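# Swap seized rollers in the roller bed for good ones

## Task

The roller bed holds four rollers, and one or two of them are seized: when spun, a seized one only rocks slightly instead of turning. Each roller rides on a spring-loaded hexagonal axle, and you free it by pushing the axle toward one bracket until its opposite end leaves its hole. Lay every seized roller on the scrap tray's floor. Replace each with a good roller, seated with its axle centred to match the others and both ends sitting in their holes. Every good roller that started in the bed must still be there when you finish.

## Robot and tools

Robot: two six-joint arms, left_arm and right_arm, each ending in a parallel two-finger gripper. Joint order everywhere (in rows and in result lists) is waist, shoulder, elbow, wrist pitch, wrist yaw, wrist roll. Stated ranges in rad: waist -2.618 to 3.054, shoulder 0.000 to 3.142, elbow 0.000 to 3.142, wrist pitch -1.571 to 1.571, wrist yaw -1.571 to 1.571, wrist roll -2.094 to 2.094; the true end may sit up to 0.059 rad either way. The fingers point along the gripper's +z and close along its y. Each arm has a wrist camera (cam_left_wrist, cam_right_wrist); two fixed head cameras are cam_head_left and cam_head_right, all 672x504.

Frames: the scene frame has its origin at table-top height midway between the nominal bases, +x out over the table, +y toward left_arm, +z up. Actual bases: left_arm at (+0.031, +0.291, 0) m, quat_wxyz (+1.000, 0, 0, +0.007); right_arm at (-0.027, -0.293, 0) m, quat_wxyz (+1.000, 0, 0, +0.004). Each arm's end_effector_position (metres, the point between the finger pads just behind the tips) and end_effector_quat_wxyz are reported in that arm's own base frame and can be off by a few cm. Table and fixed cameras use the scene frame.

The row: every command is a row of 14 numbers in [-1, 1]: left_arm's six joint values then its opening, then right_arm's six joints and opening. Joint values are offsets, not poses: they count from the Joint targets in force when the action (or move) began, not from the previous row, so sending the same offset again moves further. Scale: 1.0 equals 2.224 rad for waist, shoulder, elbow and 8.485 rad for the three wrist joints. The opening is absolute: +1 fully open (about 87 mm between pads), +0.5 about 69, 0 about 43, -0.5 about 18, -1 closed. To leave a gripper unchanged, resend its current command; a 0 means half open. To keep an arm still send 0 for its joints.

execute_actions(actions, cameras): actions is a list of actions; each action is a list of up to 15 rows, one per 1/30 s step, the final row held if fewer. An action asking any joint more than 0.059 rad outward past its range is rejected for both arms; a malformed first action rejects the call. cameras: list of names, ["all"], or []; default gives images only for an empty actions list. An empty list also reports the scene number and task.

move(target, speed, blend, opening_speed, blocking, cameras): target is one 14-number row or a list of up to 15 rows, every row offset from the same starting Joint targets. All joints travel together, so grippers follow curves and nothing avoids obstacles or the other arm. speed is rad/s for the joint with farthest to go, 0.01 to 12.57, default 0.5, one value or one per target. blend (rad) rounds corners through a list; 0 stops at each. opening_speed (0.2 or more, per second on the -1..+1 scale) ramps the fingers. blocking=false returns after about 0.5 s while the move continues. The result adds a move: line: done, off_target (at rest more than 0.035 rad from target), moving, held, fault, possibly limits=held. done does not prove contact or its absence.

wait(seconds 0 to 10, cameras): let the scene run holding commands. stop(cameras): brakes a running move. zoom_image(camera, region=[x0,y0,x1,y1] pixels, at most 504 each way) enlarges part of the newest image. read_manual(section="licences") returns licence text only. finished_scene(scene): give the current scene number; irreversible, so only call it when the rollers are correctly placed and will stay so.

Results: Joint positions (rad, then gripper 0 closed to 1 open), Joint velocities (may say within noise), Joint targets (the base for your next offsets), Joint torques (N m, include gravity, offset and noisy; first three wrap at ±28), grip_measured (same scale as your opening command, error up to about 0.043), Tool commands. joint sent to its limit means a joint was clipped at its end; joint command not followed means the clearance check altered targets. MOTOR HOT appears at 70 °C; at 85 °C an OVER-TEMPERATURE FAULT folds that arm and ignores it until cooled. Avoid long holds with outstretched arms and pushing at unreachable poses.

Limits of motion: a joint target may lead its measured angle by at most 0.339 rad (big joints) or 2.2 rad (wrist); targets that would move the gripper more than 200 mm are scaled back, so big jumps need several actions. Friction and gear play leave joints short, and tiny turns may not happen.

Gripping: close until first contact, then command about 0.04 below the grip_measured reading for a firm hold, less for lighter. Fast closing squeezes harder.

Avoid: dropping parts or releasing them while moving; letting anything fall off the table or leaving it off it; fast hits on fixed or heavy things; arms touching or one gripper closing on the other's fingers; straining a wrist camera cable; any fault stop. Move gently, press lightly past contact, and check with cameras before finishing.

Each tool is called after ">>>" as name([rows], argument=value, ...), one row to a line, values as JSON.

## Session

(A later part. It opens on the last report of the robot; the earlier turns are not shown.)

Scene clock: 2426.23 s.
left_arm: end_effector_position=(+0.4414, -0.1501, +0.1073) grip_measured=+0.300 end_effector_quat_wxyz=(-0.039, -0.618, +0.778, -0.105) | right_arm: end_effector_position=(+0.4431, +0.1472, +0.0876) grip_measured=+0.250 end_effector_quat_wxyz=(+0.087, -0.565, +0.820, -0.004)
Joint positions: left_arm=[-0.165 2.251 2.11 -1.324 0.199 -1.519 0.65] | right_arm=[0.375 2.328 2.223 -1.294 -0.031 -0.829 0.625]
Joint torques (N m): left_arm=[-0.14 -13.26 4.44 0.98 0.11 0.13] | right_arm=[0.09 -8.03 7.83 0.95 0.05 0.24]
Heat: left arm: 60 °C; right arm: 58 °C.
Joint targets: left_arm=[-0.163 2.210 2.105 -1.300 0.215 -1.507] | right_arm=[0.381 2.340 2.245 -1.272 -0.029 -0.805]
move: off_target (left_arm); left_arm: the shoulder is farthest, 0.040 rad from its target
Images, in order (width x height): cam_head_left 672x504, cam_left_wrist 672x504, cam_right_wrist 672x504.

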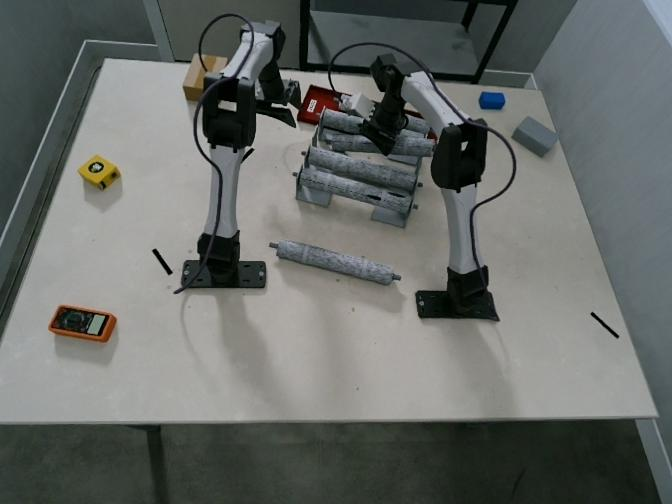

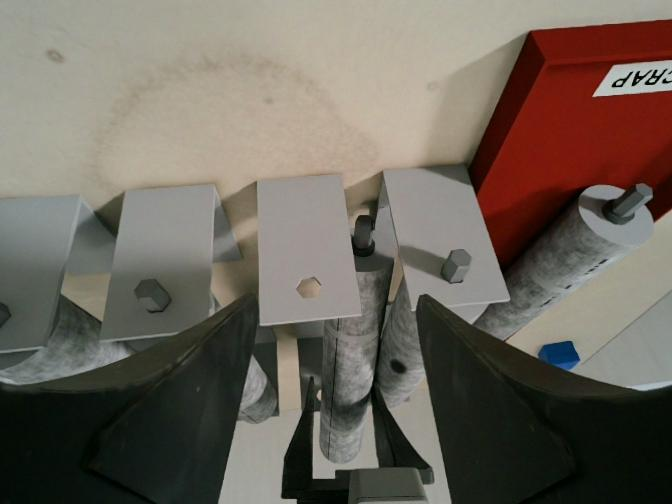

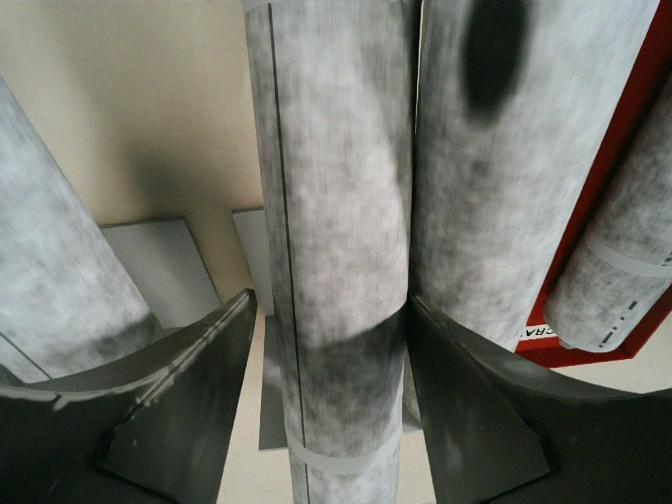

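>>> move([
  [0,0,0,0,0,0,0.3, 0.0105,-0.055,0,0,0,0.001,0.25],
  [0,0,0,0,0,0,0.3, 0.021,-0.055,-0.045,0.0067,0,0.002,0.25],
], speed=0.15, blend=0.01, cameras=["cam_left_wrist","cam_right_wrist"])

Scene clock: 2476.37 s.
left_arm: end_effector_position=(+0.4416, -0.1502, +0.1073) grip_measured=+0.300 end_effector_quat_wxyz=(-0.038, -0.618, +0.778, -0.106) | right_arm: end_effector_position=(+0.4437, +0.1651, +0.0971) grip_measured=+0.250 end_effector_quat_wxyz=(+0.120, -0.573, +0.810, -0.013)
Joint positions: left_arm=[-0.165 2.251 2.11 -1.323 0.199 -1.518 0.65] | right_arm=[0.412 2.272 2.157 -1.214 -0.023 -0.816 0.625]
Joint torques (N m): left_arm=[-0.16 -13.23 4.44 0.99 0.11 0.13] | right_arm=[0.75 -12.92 4.75 0.84 -0.04 0.31]
Heat: left arm: 66 °C; right arm: 59 °C.
Joint targets: left_arm=[-0.163 2.210 2.105 -1.300 0.215 -1.507] | right_arm=[0.428 2.218 2.145 -1.215 -0.029 -0.788]
move: off_target (left_arm, right_arm); left_arm: the shoulder is farthest, 0.041 rad from its target; right_arm: the shoulder is farthest, 0.054 rad from its target
Images, in order (width x height): cam_left_wrist 672x504, cam_right_wrist 672x504.

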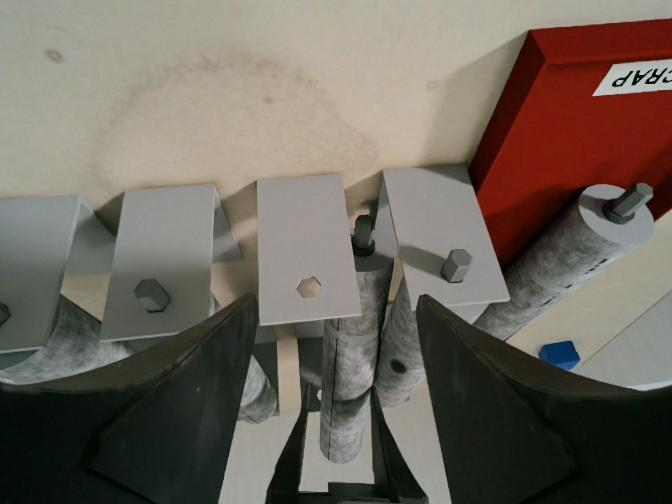

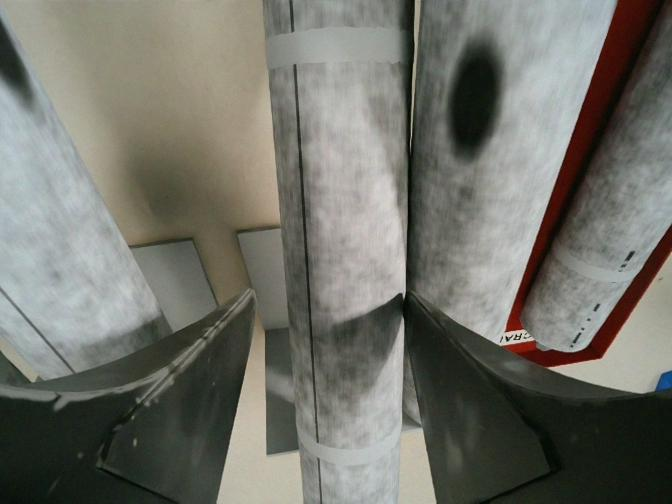

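>>> move([
  [0,0,0,0,0,0,0.3, 0.004,-0.025,0,0,0,0,0.25],
  [0,0,0,0,0,0,0.3, 0.0065,-0.035,-0.035,0.008,0,0,0.25],
  [0,0,0,0,0,0,0.3, 0.013,-0.045,-0.0814,0.0159,0,0,0.25],
], speed=0.15, blend=0.01, cameras=["cam_left_wrist","cam_right_wrist"])

Scene clock: 2492.90 s.
left_arm: end_effector_position=(+0.4416, -0.1502, +0.1073) grip_measured=+0.300 end_effector_quat_wxyz=(-0.038, -0.618, +0.778, -0.106) | right_arm: end_effector_position=(+0.4325, +0.1776, +0.1040) grip_measured=+0.250 end_effector_quat_wxyz=(+0.156, -0.582, +0.798, -0.017)
Joint positions: left_arm=[-0.165 2.251 2.11 -1.323 0.199 -1.518 0.65] | right_arm=[0.446 2.154 1.98 -1.084 -0.023 -0.81 0.625]
Joint torques (N m): left_arm=[-0.2 -13.22 4.45 0.98 0.1 0.13] | right_arm=[0.43 -11.02 4.56 1.05 -0.03 0.23]
Heat: left arm: 67 °C; right arm: 66 °C.
Joint targets: left_arm=[-0.163 2.210 2.105 -1.300 0.215 -1.507] | right_arm=[0.457 2.118 1.964 -1.080 -0.029 -0.788]
move: off_target (left_arm, right_arm); left_arm: the shoulder is farthest, 0.041 rad from its target; right_arm: the shoulder is farthest, 0.036 rad from its target
Images, in order (width x height): cam_left_wrist 672x504, cam_right_wrist 672x504.

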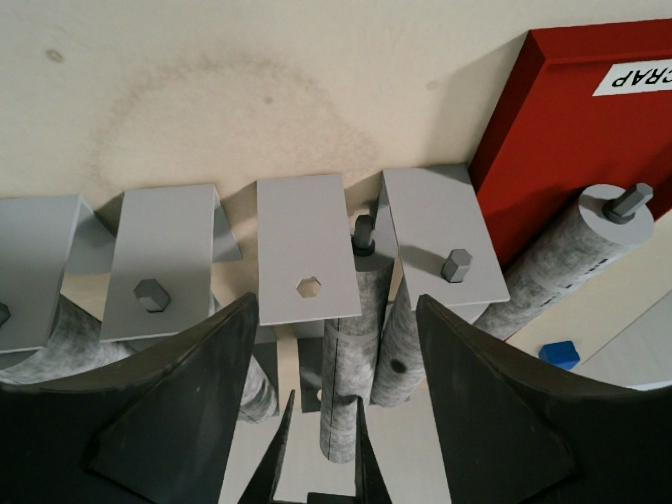

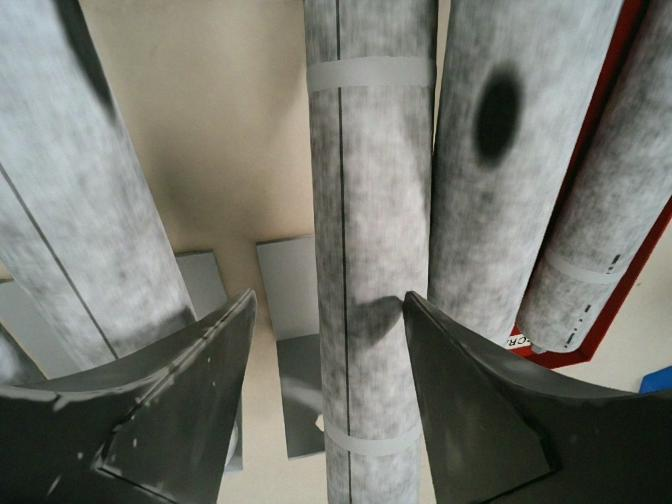

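>>> move([
  [0,0.0135,0,0,0,0,0.3, 0,0,0.0881,-0.0236,0,0,0.4],
  [0,0.0135,0,0,0,0,0.3, -0.0832,0.0616,0.1915,-0.0519,0.0117,-0.0214,0.45],
], speed=0.4, cameras=["cam_right_wrist","cam_head_left"])

>>> zoom_image(camera="cam_head_left", region=[290, 90, 450, 190])

Scene clock: 2529.23 s.
left_arm: end_effector_position=(+0.4416, -0.1502, +0.1073) grip_measured=+0.300 end_effector_quat_wxyz=(-0.038, -0.618, +0.778, -0.106) | right_arm: end_effector_position=(+0.4363, +0.0738, +0.1559) grip_measured=+0.450 end_effector_quat_wxyz=(+0.070, -0.567, +0.819, -0.054)
Joint positions: left_arm=[-0.165 2.251 2.11 -1.323 0.199 -1.518 0.65] | right_arm=[0.266 2.247 2.348 -1.504 0.055 -0.95 0.725]
Joint torques (N m): left_arm=[-0.17 -10.93 4.45 0.98 0.1 0.13] | right_arm=[0.21 -7.77 9.05 0.53 0.22 -0.11]
Heat: left arm: 69 °C; right arm: 68 °C.
Joint targets: left_arm=[-0.163 2.240 2.105 -1.300 0.215 -1.507] | right_arm=[0.272 2.255 2.390 -1.520 0.070 -0.970]
move: off_target (right_arm); target 2's new numbers were sent with right_arm's elbow 0.041 rad from that target; right_arm: the elbow is farthest, 0.041 rad from its target
Images, in order (width x height): cam_head_left 672x504, cam_right_wrist 672x504.

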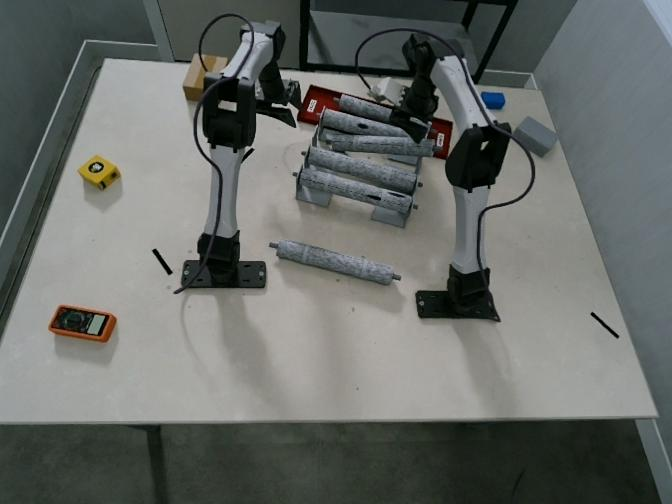

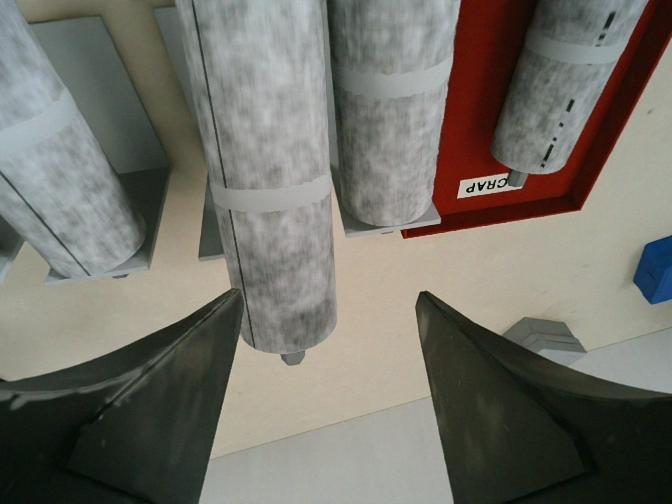

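Scaled by 3.150.

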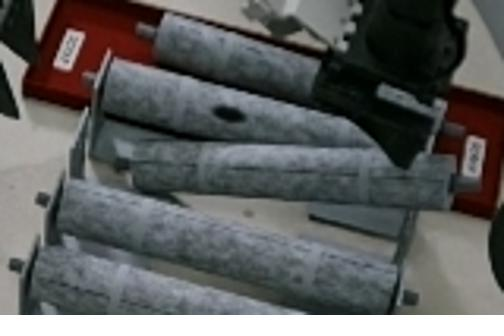

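>>> execute_actions(actions=[])

Scene clock: 2574.17 s.
left_arm: end_effector_position=(+0.4416, -0.1502, +0.1073) grip_measured=+0.300 end_effector_quat_wxyz=(-0.038, -0.618, +0.778, -0.106) | right_arm: end_effector_position=(+0.4366, +0.0725, +0.1559) grip_measured=+0.450 end_effector_quat_wxyz=(+0.070, -0.566, +0.820, -0.054)
Joint positions: left_arm=[-0.165 2.251 2.11 -1.323 0.199 -1.518 0.65] | right_arm=[0.263 2.247 2.348 -1.504 0.055 -0.95 0.725]
Joint velocities: within noise
Joint torques (N m): left_arm=[-0.18 -10.92 4.46 0.98 0.1 0.13] | right_arm=[0.13 -7.8 9.1 0.54 0.2 -0.09]
Heat: left arm: 65 °C; right arm: 56 °C.
Joint targets: left_arm=[-0.163 2.240 2.105 -1.300 0.215 -1.507] | right_arm=[0.272 2.255 2.390 -1.520 0.070 -0.970]
Tool commands: left_gripper/opening=+0.3 right_gripper/opening=+0.45

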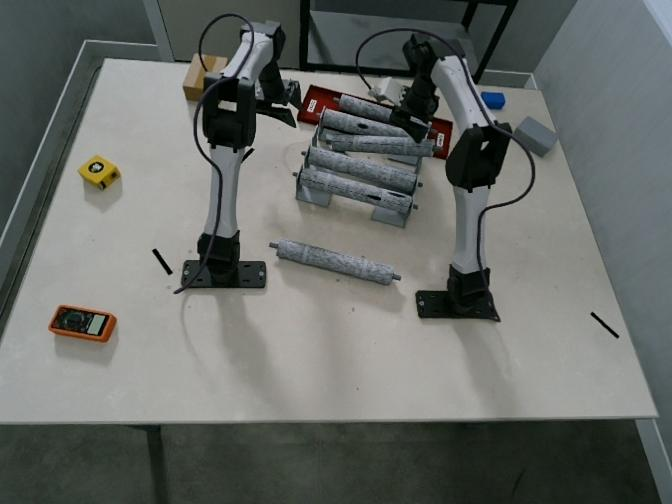

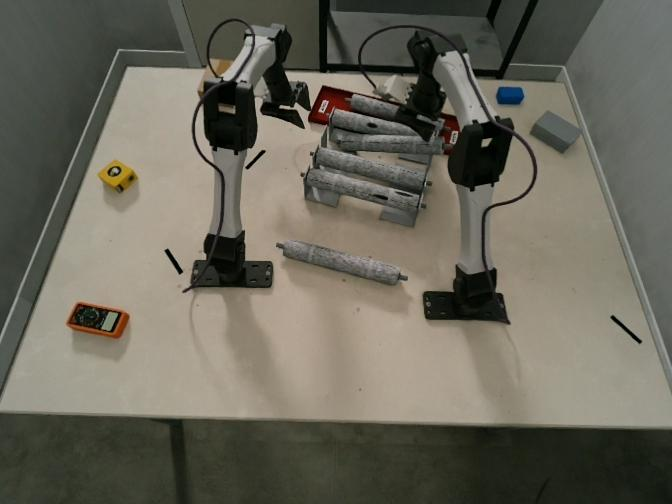

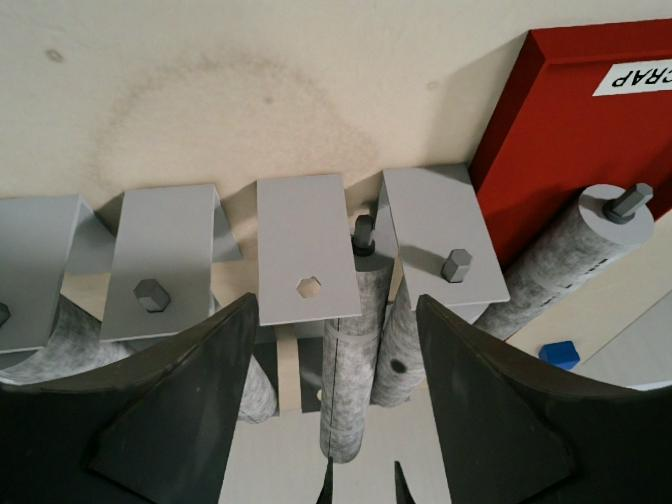

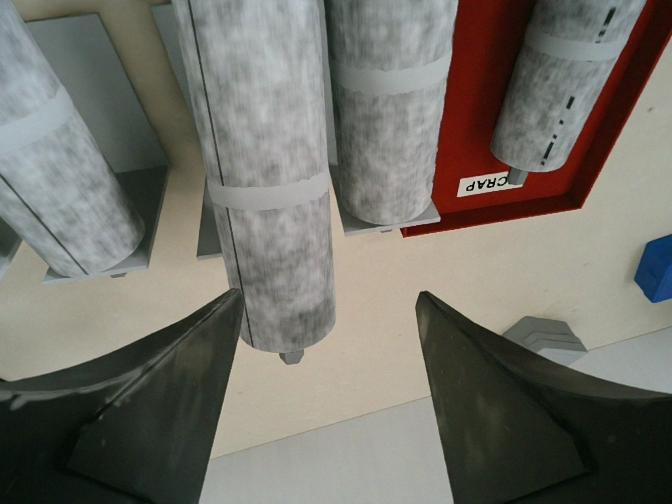

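>>> move(target=[0,0,0,0,0,0,0.3,0.0081,-0.0157,-0.0360,0,0.0024,-0.0018,0.45], speed=0.3, cameras=["cam_right_wrist"])

Scene clock: 2653.27 s.
left_arm: end_effector_position=(+0.4416, -0.1502, +0.1073) grip_measured=+0.300 end_effector_quat_wxyz=(-0.038, -0.618, +0.778, -0.106) | right_arm: end_effector_position=(+0.4293, +0.0783, +0.1476) grip_measured=+0.450 end_effector_quat_wxyz=(+0.048, -0.583, +0.809, -0.057)
Joint positions: left_arm=[-0.165 2.251 2.11 -1.323 0.199 -1.518 0.65] | right_arm=[0.289 2.247 2.312 -1.507 0.075 -0.964 0.725]
Joint torques (N m): left_arm=[-0.17 -10.92 4.45 0.98 0.1 0.13] | right_arm=[0.2 -10.48 5.22 0.47 0.19 -0.14]
Heat: left arm: 64 °C; right arm: 53 °C.
Joint targets: left_arm=[-0.163 2.240 2.105 -1.300 0.215 -1.507] | right_arm=[0.290 2.220 2.310 -1.520 0.090 -0.985]
move: done
Images, in order (width x height): cam_right_wrist 672x504.

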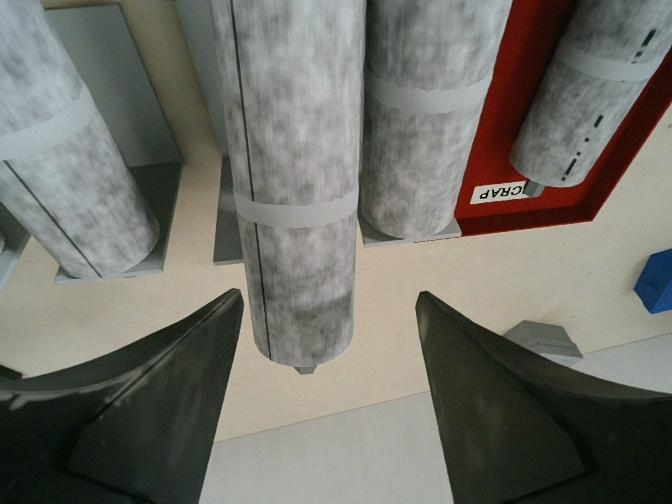

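>>> move(target=[0,0,0,0,0,0,0.3,-0.0013,-0.0247,-0.0877,0.0183,0,0,0.45], speed=0.3, cameras=["cam_right_wrist"])

>>> zoom_image(camera="cam_right_wrist", region=[180, 200, 500, 440])

Scene clock: 2677.20 s.
left_arm: end_effector_position=(+0.4416, -0.1502, +0.1073) grip_measured=+0.300 end_effector_quat_wxyz=(-0.038, -0.618, +0.778, -0.106) | right_arm: end_effector_position=(+0.4196, +0.0711, +0.1073) grip_measured=+0.450 end_effector_quat_wxyz=(+0.016, -0.581, +0.812, -0.046)
Joint positions: left_arm=[-0.165 2.251 2.11 -1.323 0.199 -1.518 0.65] | right_arm=[0.28 2.229 2.117 -1.398 0.077 -0.965 0.725]
Joint torques (N m): left_arm=[-0.18 -10.93 4.45 0.98 0.1 0.13] | right_arm=[0.06 -13.23 5.31 0.87 0.2 -0.12]
Heat: left arm: 64 °C; right arm: 56 °C.
Joint targets: left_arm=[-0.163 2.240 2.105 -1.300 0.215 -1.507] | right_arm=[0.287 2.165 2.114 -1.365 0.090 -0.985]
move: off_target (right_arm); right_arm: the shoulder is farthest, 0.064 rad from its target
Images, in order (width x height): cam_right_wrist 672x504.

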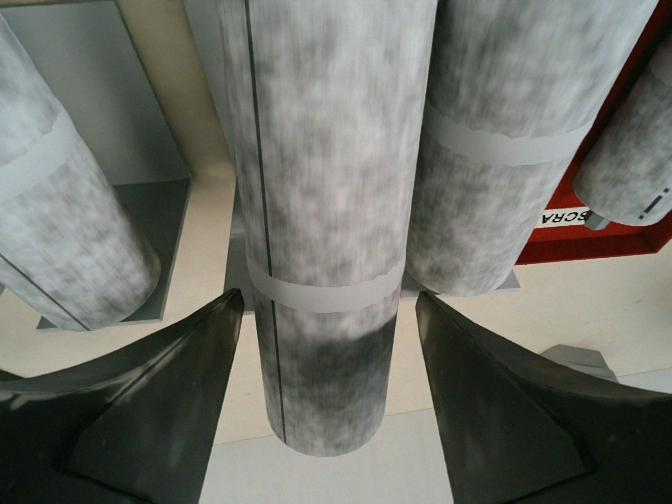

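Scaled by 1.575.

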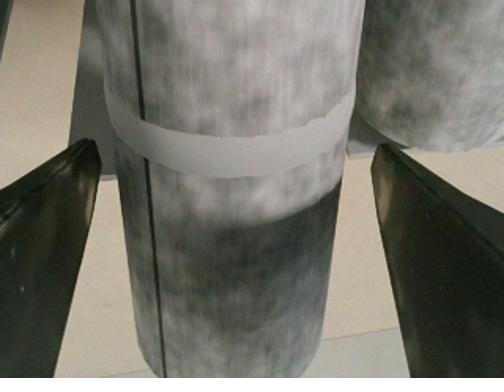

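>>> move(target=[0,0,0,0,0,0,0.3,0,0,0,0,0,0,0.04], opening_speed=0.4, cameras=["cam_right_wrist"])

Scene clock: 2689.27 s.
left_arm: end_effector_position=(+0.4416, -0.1502, +0.1073) grip_measured=+0.300 end_effector_quat_wxyz=(-0.038, -0.618, +0.778, -0.106) | right_arm: end_effector_position=(+0.4191, +0.0716, +0.1069) grip_measured=+0.086 end_effector_quat_wxyz=(+0.015, -0.582, +0.812, -0.046)
Joint positions: left_arm=[-0.165 2.251 2.11 -1.323 0.199 -1.518 0.65] | right_arm=[0.281 2.229 2.115 -1.398 0.077 -0.965 0.543]
Joint torques (N m): left_arm=[-0.18 -10.93 4.46 0.98 0.11 0.13] | right_arm=[-0.05 -13.16 5.45 0.84 0.22 -0.11]
Heat: left arm: 65 °C; right arm: 62 °C.
Joint targets: left_arm=[-0.163 2.240 2.105 -1.300 0.215 -1.507] | right_arm=[0.287 2.165 2.114 -1.365 0.090 -0.985]
move: off_target (right_arm); right_arm: the shoulder is farthest, 0.064 rad from its target
Images, in order (width x height): cam_right_wrist 672x504.

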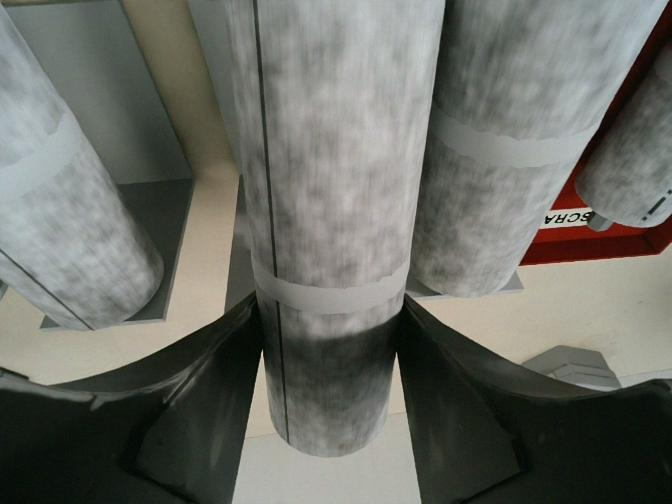

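>>> move([
  [0,0,0,0,0,0,0.3,0,0.0315,0.0656,-0.0100,0,0,0.04],
  [0,0,0,0,0,0,0.3,0.0157,-0.0315,-0.0243,-0.0024,0.0005,0.0038,0.04],
], speed=0.2, blend=0.03, cameras=["cam_left_wrist","cam_right_wrist"])

Scene clock: 2741.17 s.
left_arm: end_effector_position=(+0.4416, -0.1502, +0.1073) grip_measured=+0.300 end_effector_quat_wxyz=(-0.038, -0.618, +0.778, -0.106) | right_arm: end_effector_position=(+0.4105, +0.0739, +0.1102) grip_measured=+0.086 end_effector_quat_wxyz=(+0.017, -0.577, +0.815, -0.053)
Joint positions: left_arm=[-0.165 2.251 2.11 -1.323 0.199 -1.518 0.65] | right_arm=[0.297 2.184 2.054 -1.375 0.091 -0.939 0.543]
Joint torques (N m): left_arm=[-0.17 -10.93 4.46 0.98 0.1 0.13] | right_arm=[1.33 -15.04 6.06 0.42 0.11 -0.06]
Heat: left arm: 65 °C; right arm: 73 °C. Fold the right arm in close to its base, or ease its load, before you think long.
Joint targets: left_arm=[-0.163 2.240 2.105 -1.300 0.215 -1.507] | right_arm=[0.322 2.095 2.060 -1.385 0.094 -0.953]
MOTOR HOT: the shoulder of the right arm reports 73 °C; the controller's stop level is 85 °C. To cool a motor, set the load down, stop pushing, or move to a pose that needs little force.
move: off_target (right_arm); right_arm: the shoulder is farthest, 0.089 rad from its target
Images, in order (width x height): cam_left_wrist 672x504, cam_right_wrist 672x504.

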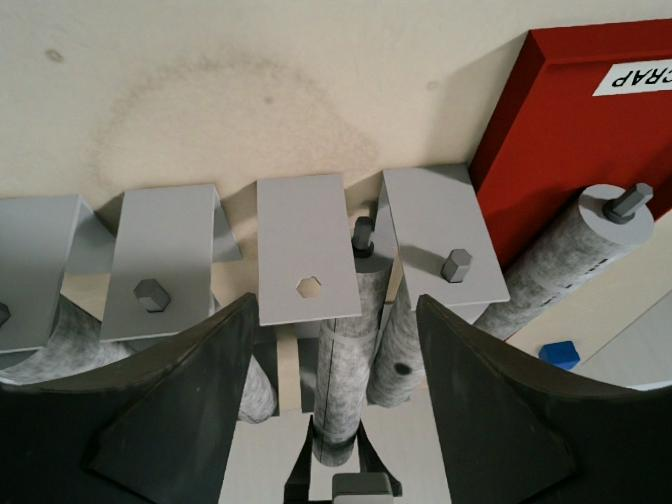

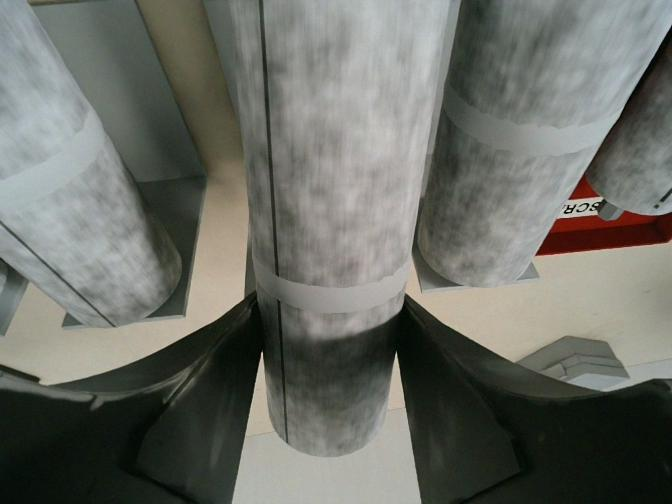

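>>> zoom_image(camera="cam_left_wrist", region=[230, 150, 520, 367])

Scaled by 1.738.

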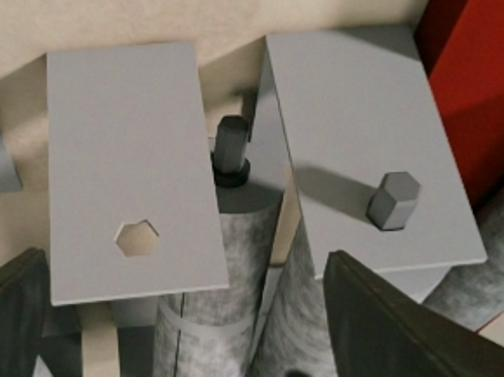

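>>> move(target=[0,0,0,0,0,0,0.3,0.009,0.036,0.009,0,0,0,0.04], speed=0.3, cameras=["cam_left_wrist","cam_right_wrist"])

Scene clock: 2781.43 s.
left_arm: end_effector_position=(+0.4416, -0.1502, +0.1073) grip_measured=+0.300 end_effector_quat_wxyz=(-0.038, -0.618, +0.778, -0.106) | right_arm: end_effector_position=(+0.4105, +0.0751, +0.1112) grip_measured=+0.086 end_effector_quat_wxyz=(+0.014, -0.579, +0.813, -0.063)
Joint positions: left_arm=[-0.165 2.251 2.11 -1.323 0.199 -1.518 0.65] | right_arm=[0.307 2.184 2.054 -1.375 0.111 -0.934 0.543]
Joint torques (N m): left_arm=[-0.16 -10.93 4.45 0.99 0.1 0.13] | right_arm=[2.11 -8.85 8.01 0.37 -0.04 -0.07]
Heat: left arm: 65 °C; right arm: 76 °C. Fold the right arm in close to its base, or ease its load, before you think long.
Joint targets: left_arm=[-0.163 2.240 2.105 -1.300 0.215 -1.507] | right_arm=[0.342 2.175 2.080 -1.385 0.094 -0.953]
MOTOR HOT: still on. The shoulder of the right arm reports 76 °C.
move: done
Images, in order (width x height): cam_left_wrist 672x504, cam_right_wrist 672x504.

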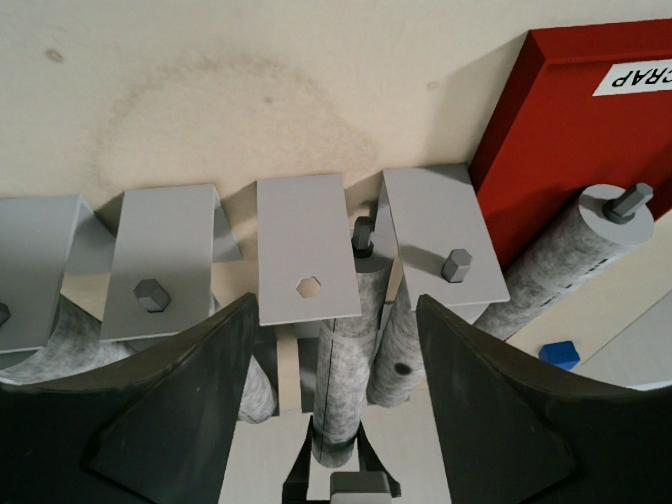

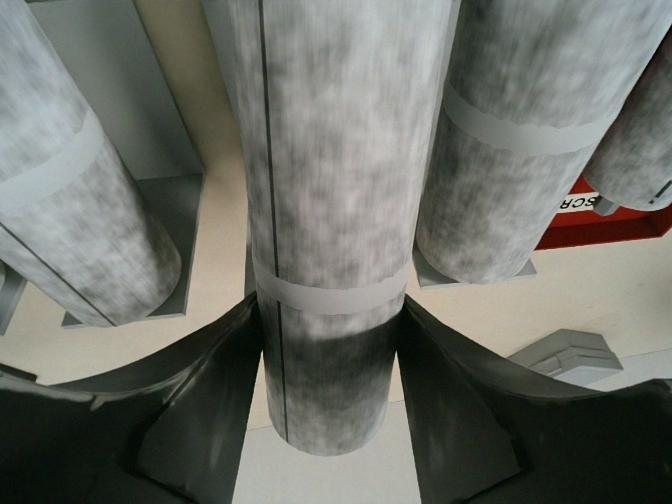

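>>> move(target=[0,0,0,0,0,0,0.3,-0.0710,-0.0719,-0.0517,0.0018,-0.0046,-0.0156,0.04], speed=0.2, cameras=["cam_left_wrist","cam_right_wrist","cam_head_right"])

Scene clock: 2832.13 s.
left_arm: end_effector_position=(+0.4416, -0.1502, +0.1073) grip_measured=+0.300 end_effector_quat_wxyz=(-0.038, -0.618, +0.778, -0.106) | right_arm: end_effector_position=(+0.4061, +0.0400, +0.1211) grip_measured=+0.086 end_effector_quat_wxyz=(+0.037, -0.586, +0.809, -0.036)
Joint positions: left_arm=[-0.165 2.251 2.11 -1.323 0.199 -1.518 0.65] | right_arm=[0.202 2.092 1.962 -1.343 0.034 -1.054 0.543]
Joint torques (N m): left_arm=[-0.18 -10.93 4.46 0.99 0.1 0.13] | right_arm=[-1.16 -13.59 6.01 0.25 0.18 -0.21]
Heat: left arm: 66 °C; right arm: 64 °C.
Joint targets: left_arm=[-0.163 2.240 2.105 -1.300 0.215 -1.507] | right_arm=[0.184 2.015 1.965 -1.370 0.055 -1.085]
MOTOR HOT: cleared for the motors of the right arm.
move: off_target (right_arm); right_arm: the shoulder is farthest, 0.077 rad from its target
Images, in order (width x height): cam_head_right 672x504, cam_left_wrist 672x504, cam_right_wrist 672x504.

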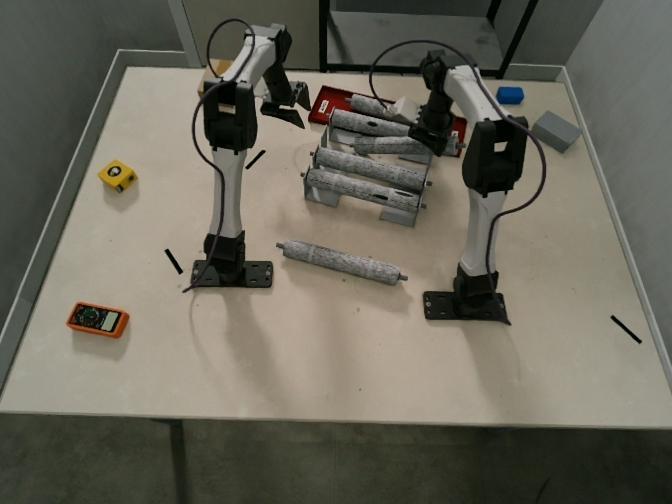

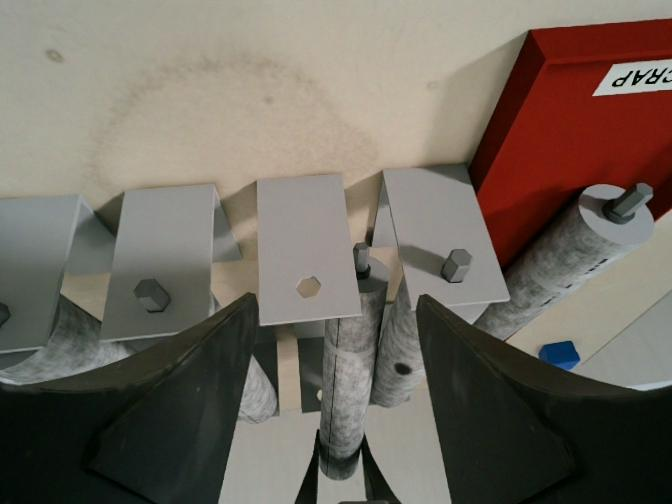

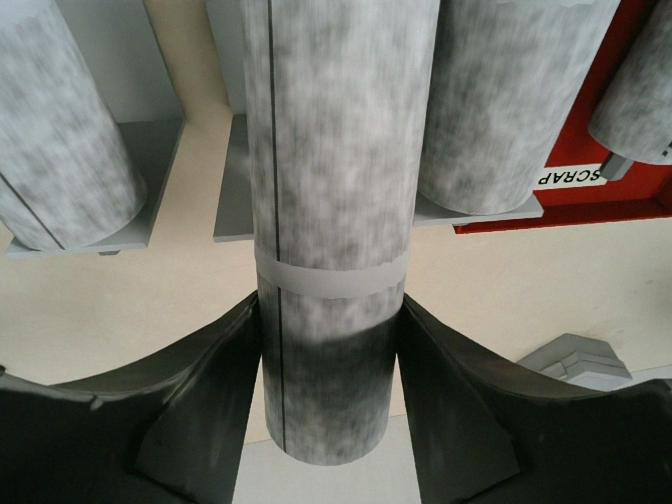

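>>> move(target=[0,0,0,0,0,0,0.3,0.0094,-0.0427,-0.0585,0.0071,0,0.0006,0.04], speed=0.2, cameras=["cam_left_wrist","cam_right_wrist"])

Scene clock: 2847.87 s.
left_arm: end_effector_position=(+0.4416, -0.1502, +0.1073) grip_measured=+0.300 end_effector_quat_wxyz=(-0.038, -0.618, +0.778, -0.106) | right_arm: end_effector_position=(+0.3889, +0.0376, +0.1243) grip_measured=+0.086 end_effector_quat_wxyz=(+0.045, -0.589, +0.806, -0.039)
Joint positions: left_arm=[-0.165 2.251 2.11 -1.323 0.199 -1.518 0.65] | right_arm=[0.205 1.996 1.832 -1.292 0.034 -1.06 0.543]
Joint torques (N m): left_arm=[-0.17 -10.95 4.45 0.98 0.1 0.13] | right_arm=[0.24 -12.93 5.97 0.39 0.19 -0.11]
Heat: left arm: 66 °C; right arm: 73 °C. Fold the right arm in close to its base, or ease its load, before you think long.
Joint targets: left_arm=[-0.163 2.240 2.105 -1.300 0.215 -1.507] | right_arm=[0.205 1.920 1.835 -1.310 0.055 -1.080]
MOTOR HOT: the shoulder of the right arm reports 73 °C; the controller's stop level is 85 °C. To cool a motor, set the load down, stop pushing, or move to a pose that needs little force.
move: off_target (right_arm); right_arm: the shoulder is farthest, 0.076 rad from its target
Images, in order (width x height): cam_left_wrist 672x504, cam_right_wrist 672x504.

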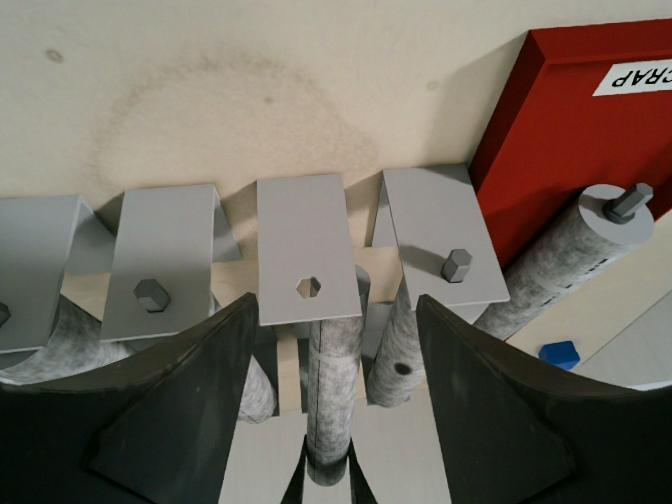

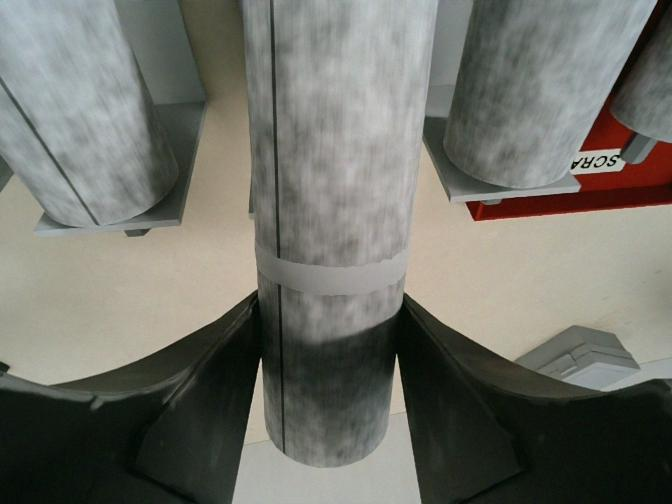

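>>> move(target=[0,0,0,0,0,0,0.3,0,0.0247,0,0,0,-0.0236,0.04], speed=0.4, cameras=["cam_left_wrist","cam_right_wrist"])

Scene clock: 2881.93 s.
left_arm: end_effector_position=(+0.4416, -0.1502, +0.1073) grip_measured=+0.300 end_effector_quat_wxyz=(-0.038, -0.618, +0.778, -0.106) | right_arm: end_effector_position=(+0.3965, +0.0341, +0.1253) grip_measured=+0.086 end_effector_quat_wxyz=(+0.041, -0.660, +0.749, -0.043)
Joint positions: left_arm=[-0.165 2.251 2.11 -1.323 0.199 -1.518 0.65] | right_arm=[0.2 1.996 1.832 -1.292 0.034 -1.246 0.543]
Joint torques (N m): left_arm=[-0.17 -10.95 4.45 0.98 0.11 0.13] | right_arm=[0.36 -8.75 5.96 0.37 0.18 -0.23]
Heat: left arm: 66 °C; right arm: 78 °C. Fold the right arm in close to its base, or ease its load, before you think long.
Joint targets: left_arm=[-0.163 2.240 2.105 -1.300 0.215 -1.507] | right_arm=[0.205 1.975 1.835 -1.310 0.055 -1.281]
MOTOR HOT: still on. The shoulder of the right arm reports 78 °C.
move: done
Images, in order (width x height): cam_left_wrist 672x504, cam_right_wrist 672x504.

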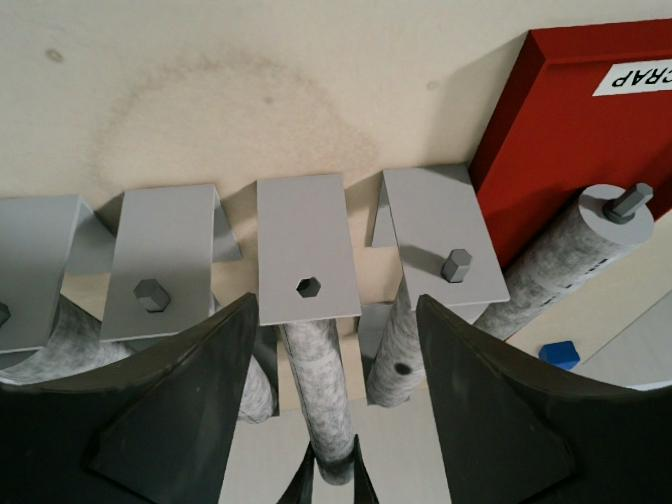

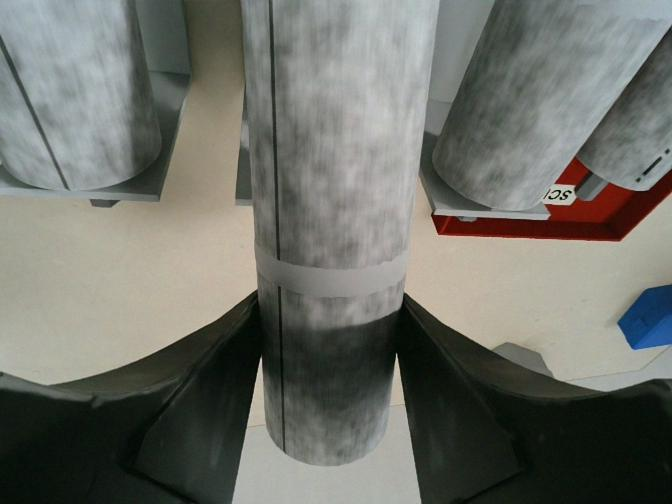

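>>> move(target=[0,0,0,0,0,0,0.3,0,0,0,0,0,0.0106,0.04], speed=0.4, cameras=["cam_left_wrist","cam_right_wrist"])

Scene clock: 2918.97 s.
left_arm: end_effector_position=(+0.4416, -0.1502, +0.1073) grip_measured=+0.300 end_effector_quat_wxyz=(-0.038, -0.618, +0.778, -0.106) | right_arm: end_effector_position=(+0.3944, +0.0352, +0.1251) grip_measured=+0.086 end_effector_quat_wxyz=(+0.040, -0.653, +0.755, -0.042)
Joint positions: left_arm=[-0.165 2.251 2.11 -1.323 0.199 -1.518 0.65] | right_arm=[0.203 1.996 1.832 -1.297 0.034 -1.224 0.543]
Joint torques (N m): left_arm=[-0.17 -10.96 4.44 0.99 0.1 0.13] | right_arm=[0.14 -8.69 5.96 0.43 0.18 0.35]
Heat: left arm: 67 °C; right arm: 69 °C. Fold the right arm in close to its base, or ease its load, before you think long.
Joint targets: left_arm=[-0.163 2.240 2.105 -1.300 0.215 -1.507] | right_arm=[0.205 1.975 1.835 -1.310 0.055 -1.191]
MOTOR HOT: still on. The shoulder of the right arm reports 69 °C.
move: done
Images, in order (width x height): cam_left_wrist 672x504, cam_right_wrist 672x504.

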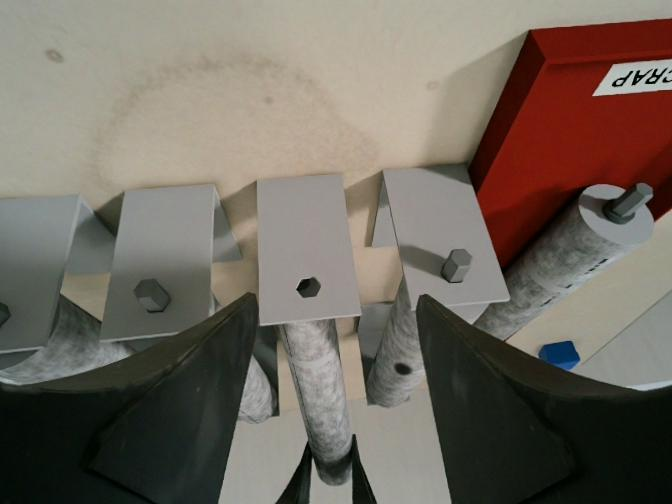

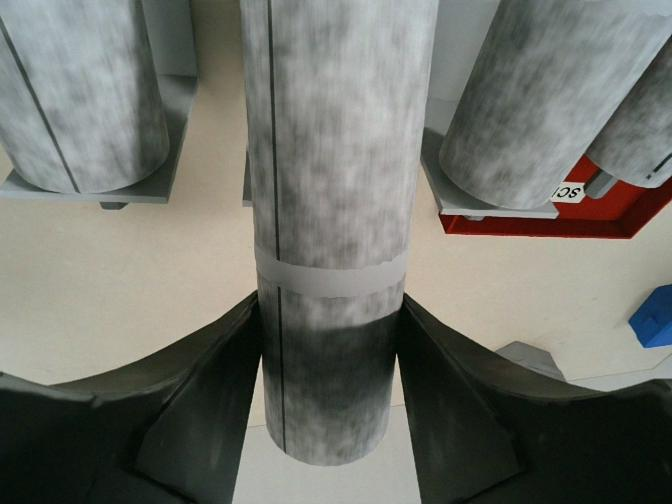

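>>> move([
  [0,0,0,0,0,0,0.3,0.0018,-0.0292,-0.0072,0.0006,0,0.0153,0.04],
  [0,0,0,0,0,0,0.3,0.0018,-0.0054,-0.0072,0.0006,0,0.0153,0.04],
], speed=0.4, cameras=["cam_left_wrist","cam_right_wrist"])

Scene clock: 2955.50 s.
left_arm: end_effector_position=(+0.4416, -0.1502, +0.1073) grip_measured=+0.300 end_effector_quat_wxyz=(-0.038, -0.618, +0.778, -0.106) | right_arm: end_effector_position=(+0.3850, +0.0396, +0.1240) grip_measured=+0.086 end_effector_quat_wxyz=(+0.040, -0.609, +0.792, -0.037)
Joint positions: left_arm=[-0.165 2.251 2.11 -1.323 0.199 -1.518 0.65] | right_arm=[0.214 1.985 1.815 -1.297 0.034 -1.099 0.543]
Joint torques (N m): left_arm=[-0.16 -10.93 4.45 0.99 0.1 0.13] | right_arm=[-0.16 -8.69 6.13 0.48 0.2 0.39]
Heat: left arm: 67 °C; right arm: 65 °C.
Joint targets: left_arm=[-0.163 2.240 2.105 -1.300 0.215 -1.507] | right_arm=[0.209 1.963 1.819 -1.305 0.055 -1.061]
MOTOR HOT: cleared for the motors of the right arm.
move: off_target (right_arm); right_arm: the wrist roll is farthest, 0.037 rad from its target
Images, in order (width x height): cam_left_wrist 672x504, cam_right_wrist 672x504.

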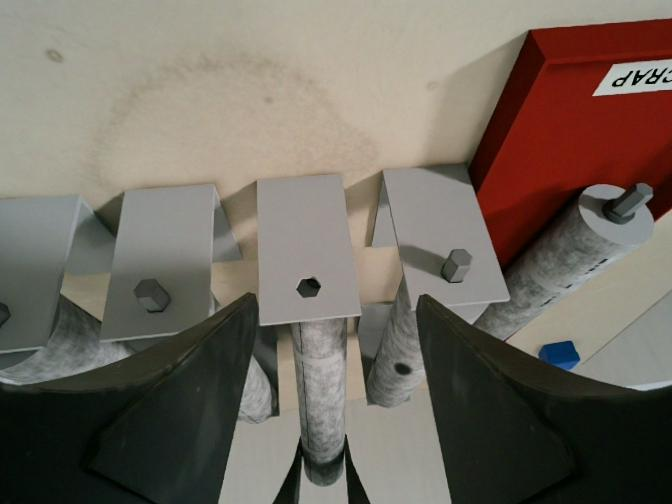

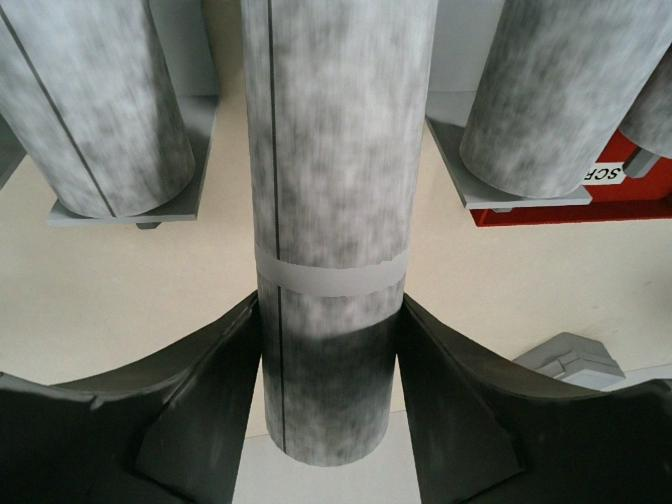

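>>> move(target=[0,0,0,0,0,0,0.3,0,0,0,0,0,-0.003,0.25], opening_speed=0.5, cameras=["cam_left_wrist","cam_right_wrist"])

Scene clock: 3025.13 s.
left_arm: end_effector_position=(+0.4416, -0.1502, +0.1073) grip_measured=+0.300 end_effector_quat_wxyz=(-0.038, -0.618, +0.778, -0.106) | right_arm: end_effector_position=(+0.3850, +0.0348, +0.1243) grip_measured=+0.250 end_effector_quat_wxyz=(+0.037, -0.602, +0.796, -0.041)
Joint positions: left_arm=[-0.165 2.251 2.11 -1.323 0.199 -1.518 0.65] | right_arm=[0.205 1.985 1.815 -1.299 0.042 -1.092 0.625]
Joint torques (N m): left_arm=[-0.17 -10.93 4.46 0.98 0.1 0.13] | right_arm=[-0.13 -8.8 6.08 0.48 0.19 0.1]
Heat: left arm: 67 °C; right arm: 63 °C.
Joint targets: left_arm=[-0.163 2.240 2.105 -1.300 0.215 -1.507] | right_arm=[0.209 1.963 1.819 -1.305 0.055 -1.086]
move: done
Images, in order (width x height): cam_left_wrist 672x504, cam_right_wrist 672x504.

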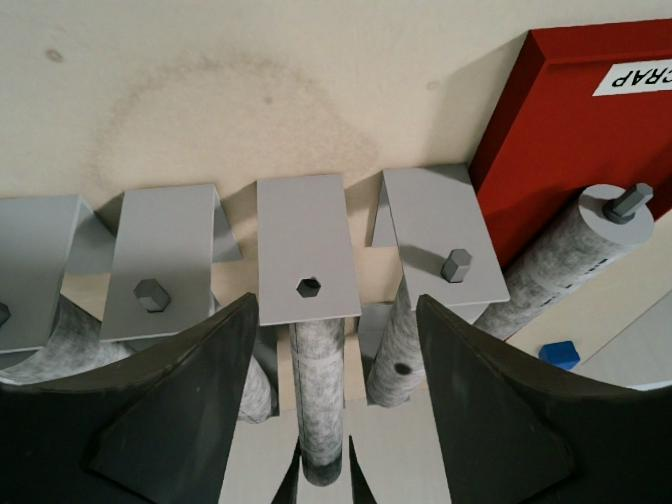

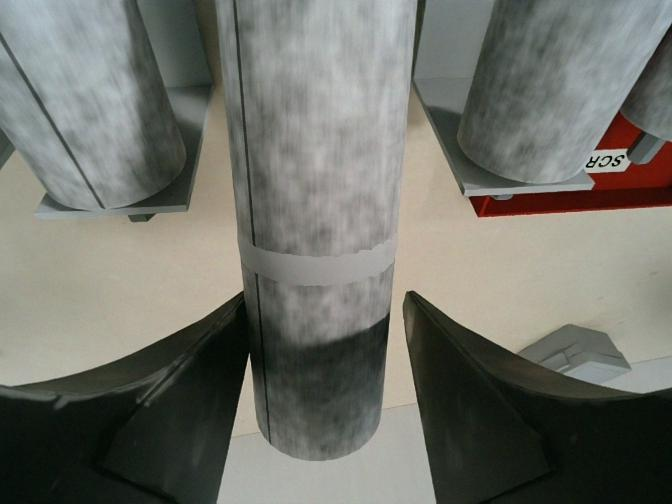

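>>> move(target=[0,0,0,0,0,0,0.3,0.0382,0.0481,0.0499,0.0065,-0.0024,0.0101,0.25], speed=0.25, cameras=["cam_left_wrist","cam_right_wrist"])

Scene clock: 3040.07 s.
left_arm: end_effector_position=(+0.4416, -0.1502, +0.1073) grip_measured=+0.300 end_effector_quat_wxyz=(-0.038, -0.618, +0.778, -0.106) | right_arm: end_effector_position=(+0.3977, +0.0769, +0.1139) grip_measured=+0.250 end_effector_quat_wxyz=(+0.045, -0.611, +0.790, -0.039)
Joint positions: left_arm=[-0.165 2.251 2.11 -1.323 0.199 -1.518 0.65] | right_arm=[0.297 2.063 1.888 -1.283 0.042 -1.022 0.625]
Joint torques (N m): left_arm=[-0.17 -10.95 4.45 0.99 0.11 0.13] | right_arm=[-0.23 -6.98 9.48 0.95 -0.02 0.24]
Heat: left arm: 67 °C; right arm: 62 °C.
Joint targets: left_arm=[-0.163 2.240 2.105 -1.300 0.215 -1.507] | right_arm=[0.294 2.070 1.930 -1.249 0.035 -1.001]
move: off_target (right_arm); right_arm: the elbow is farthest, 0.042 rad from its target
Images, in order (width x height): cam_left_wrist 672x504, cam_right_wrist 672x504.

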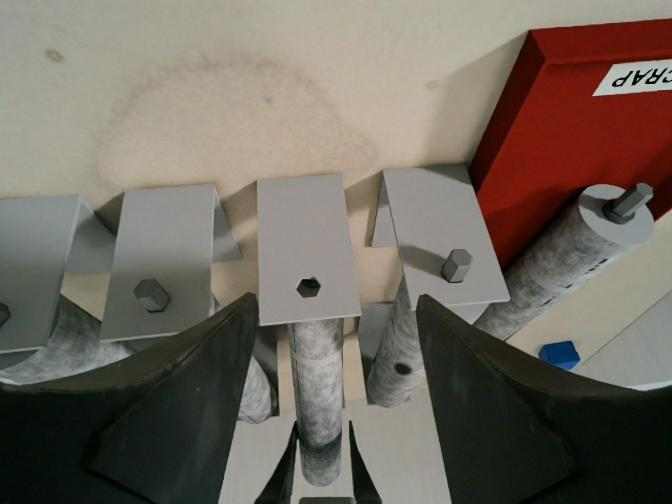

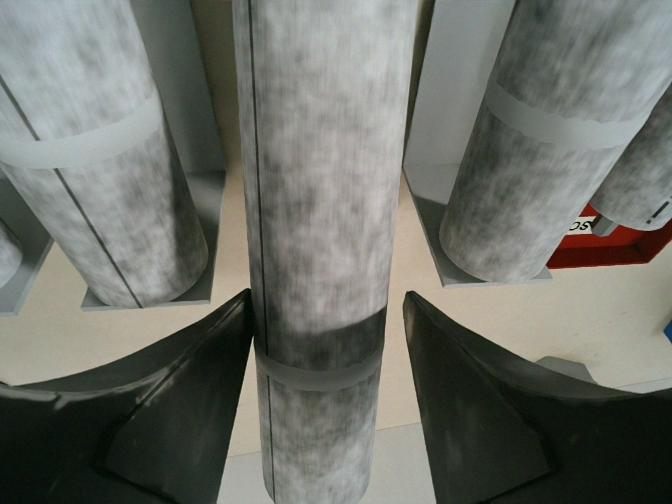

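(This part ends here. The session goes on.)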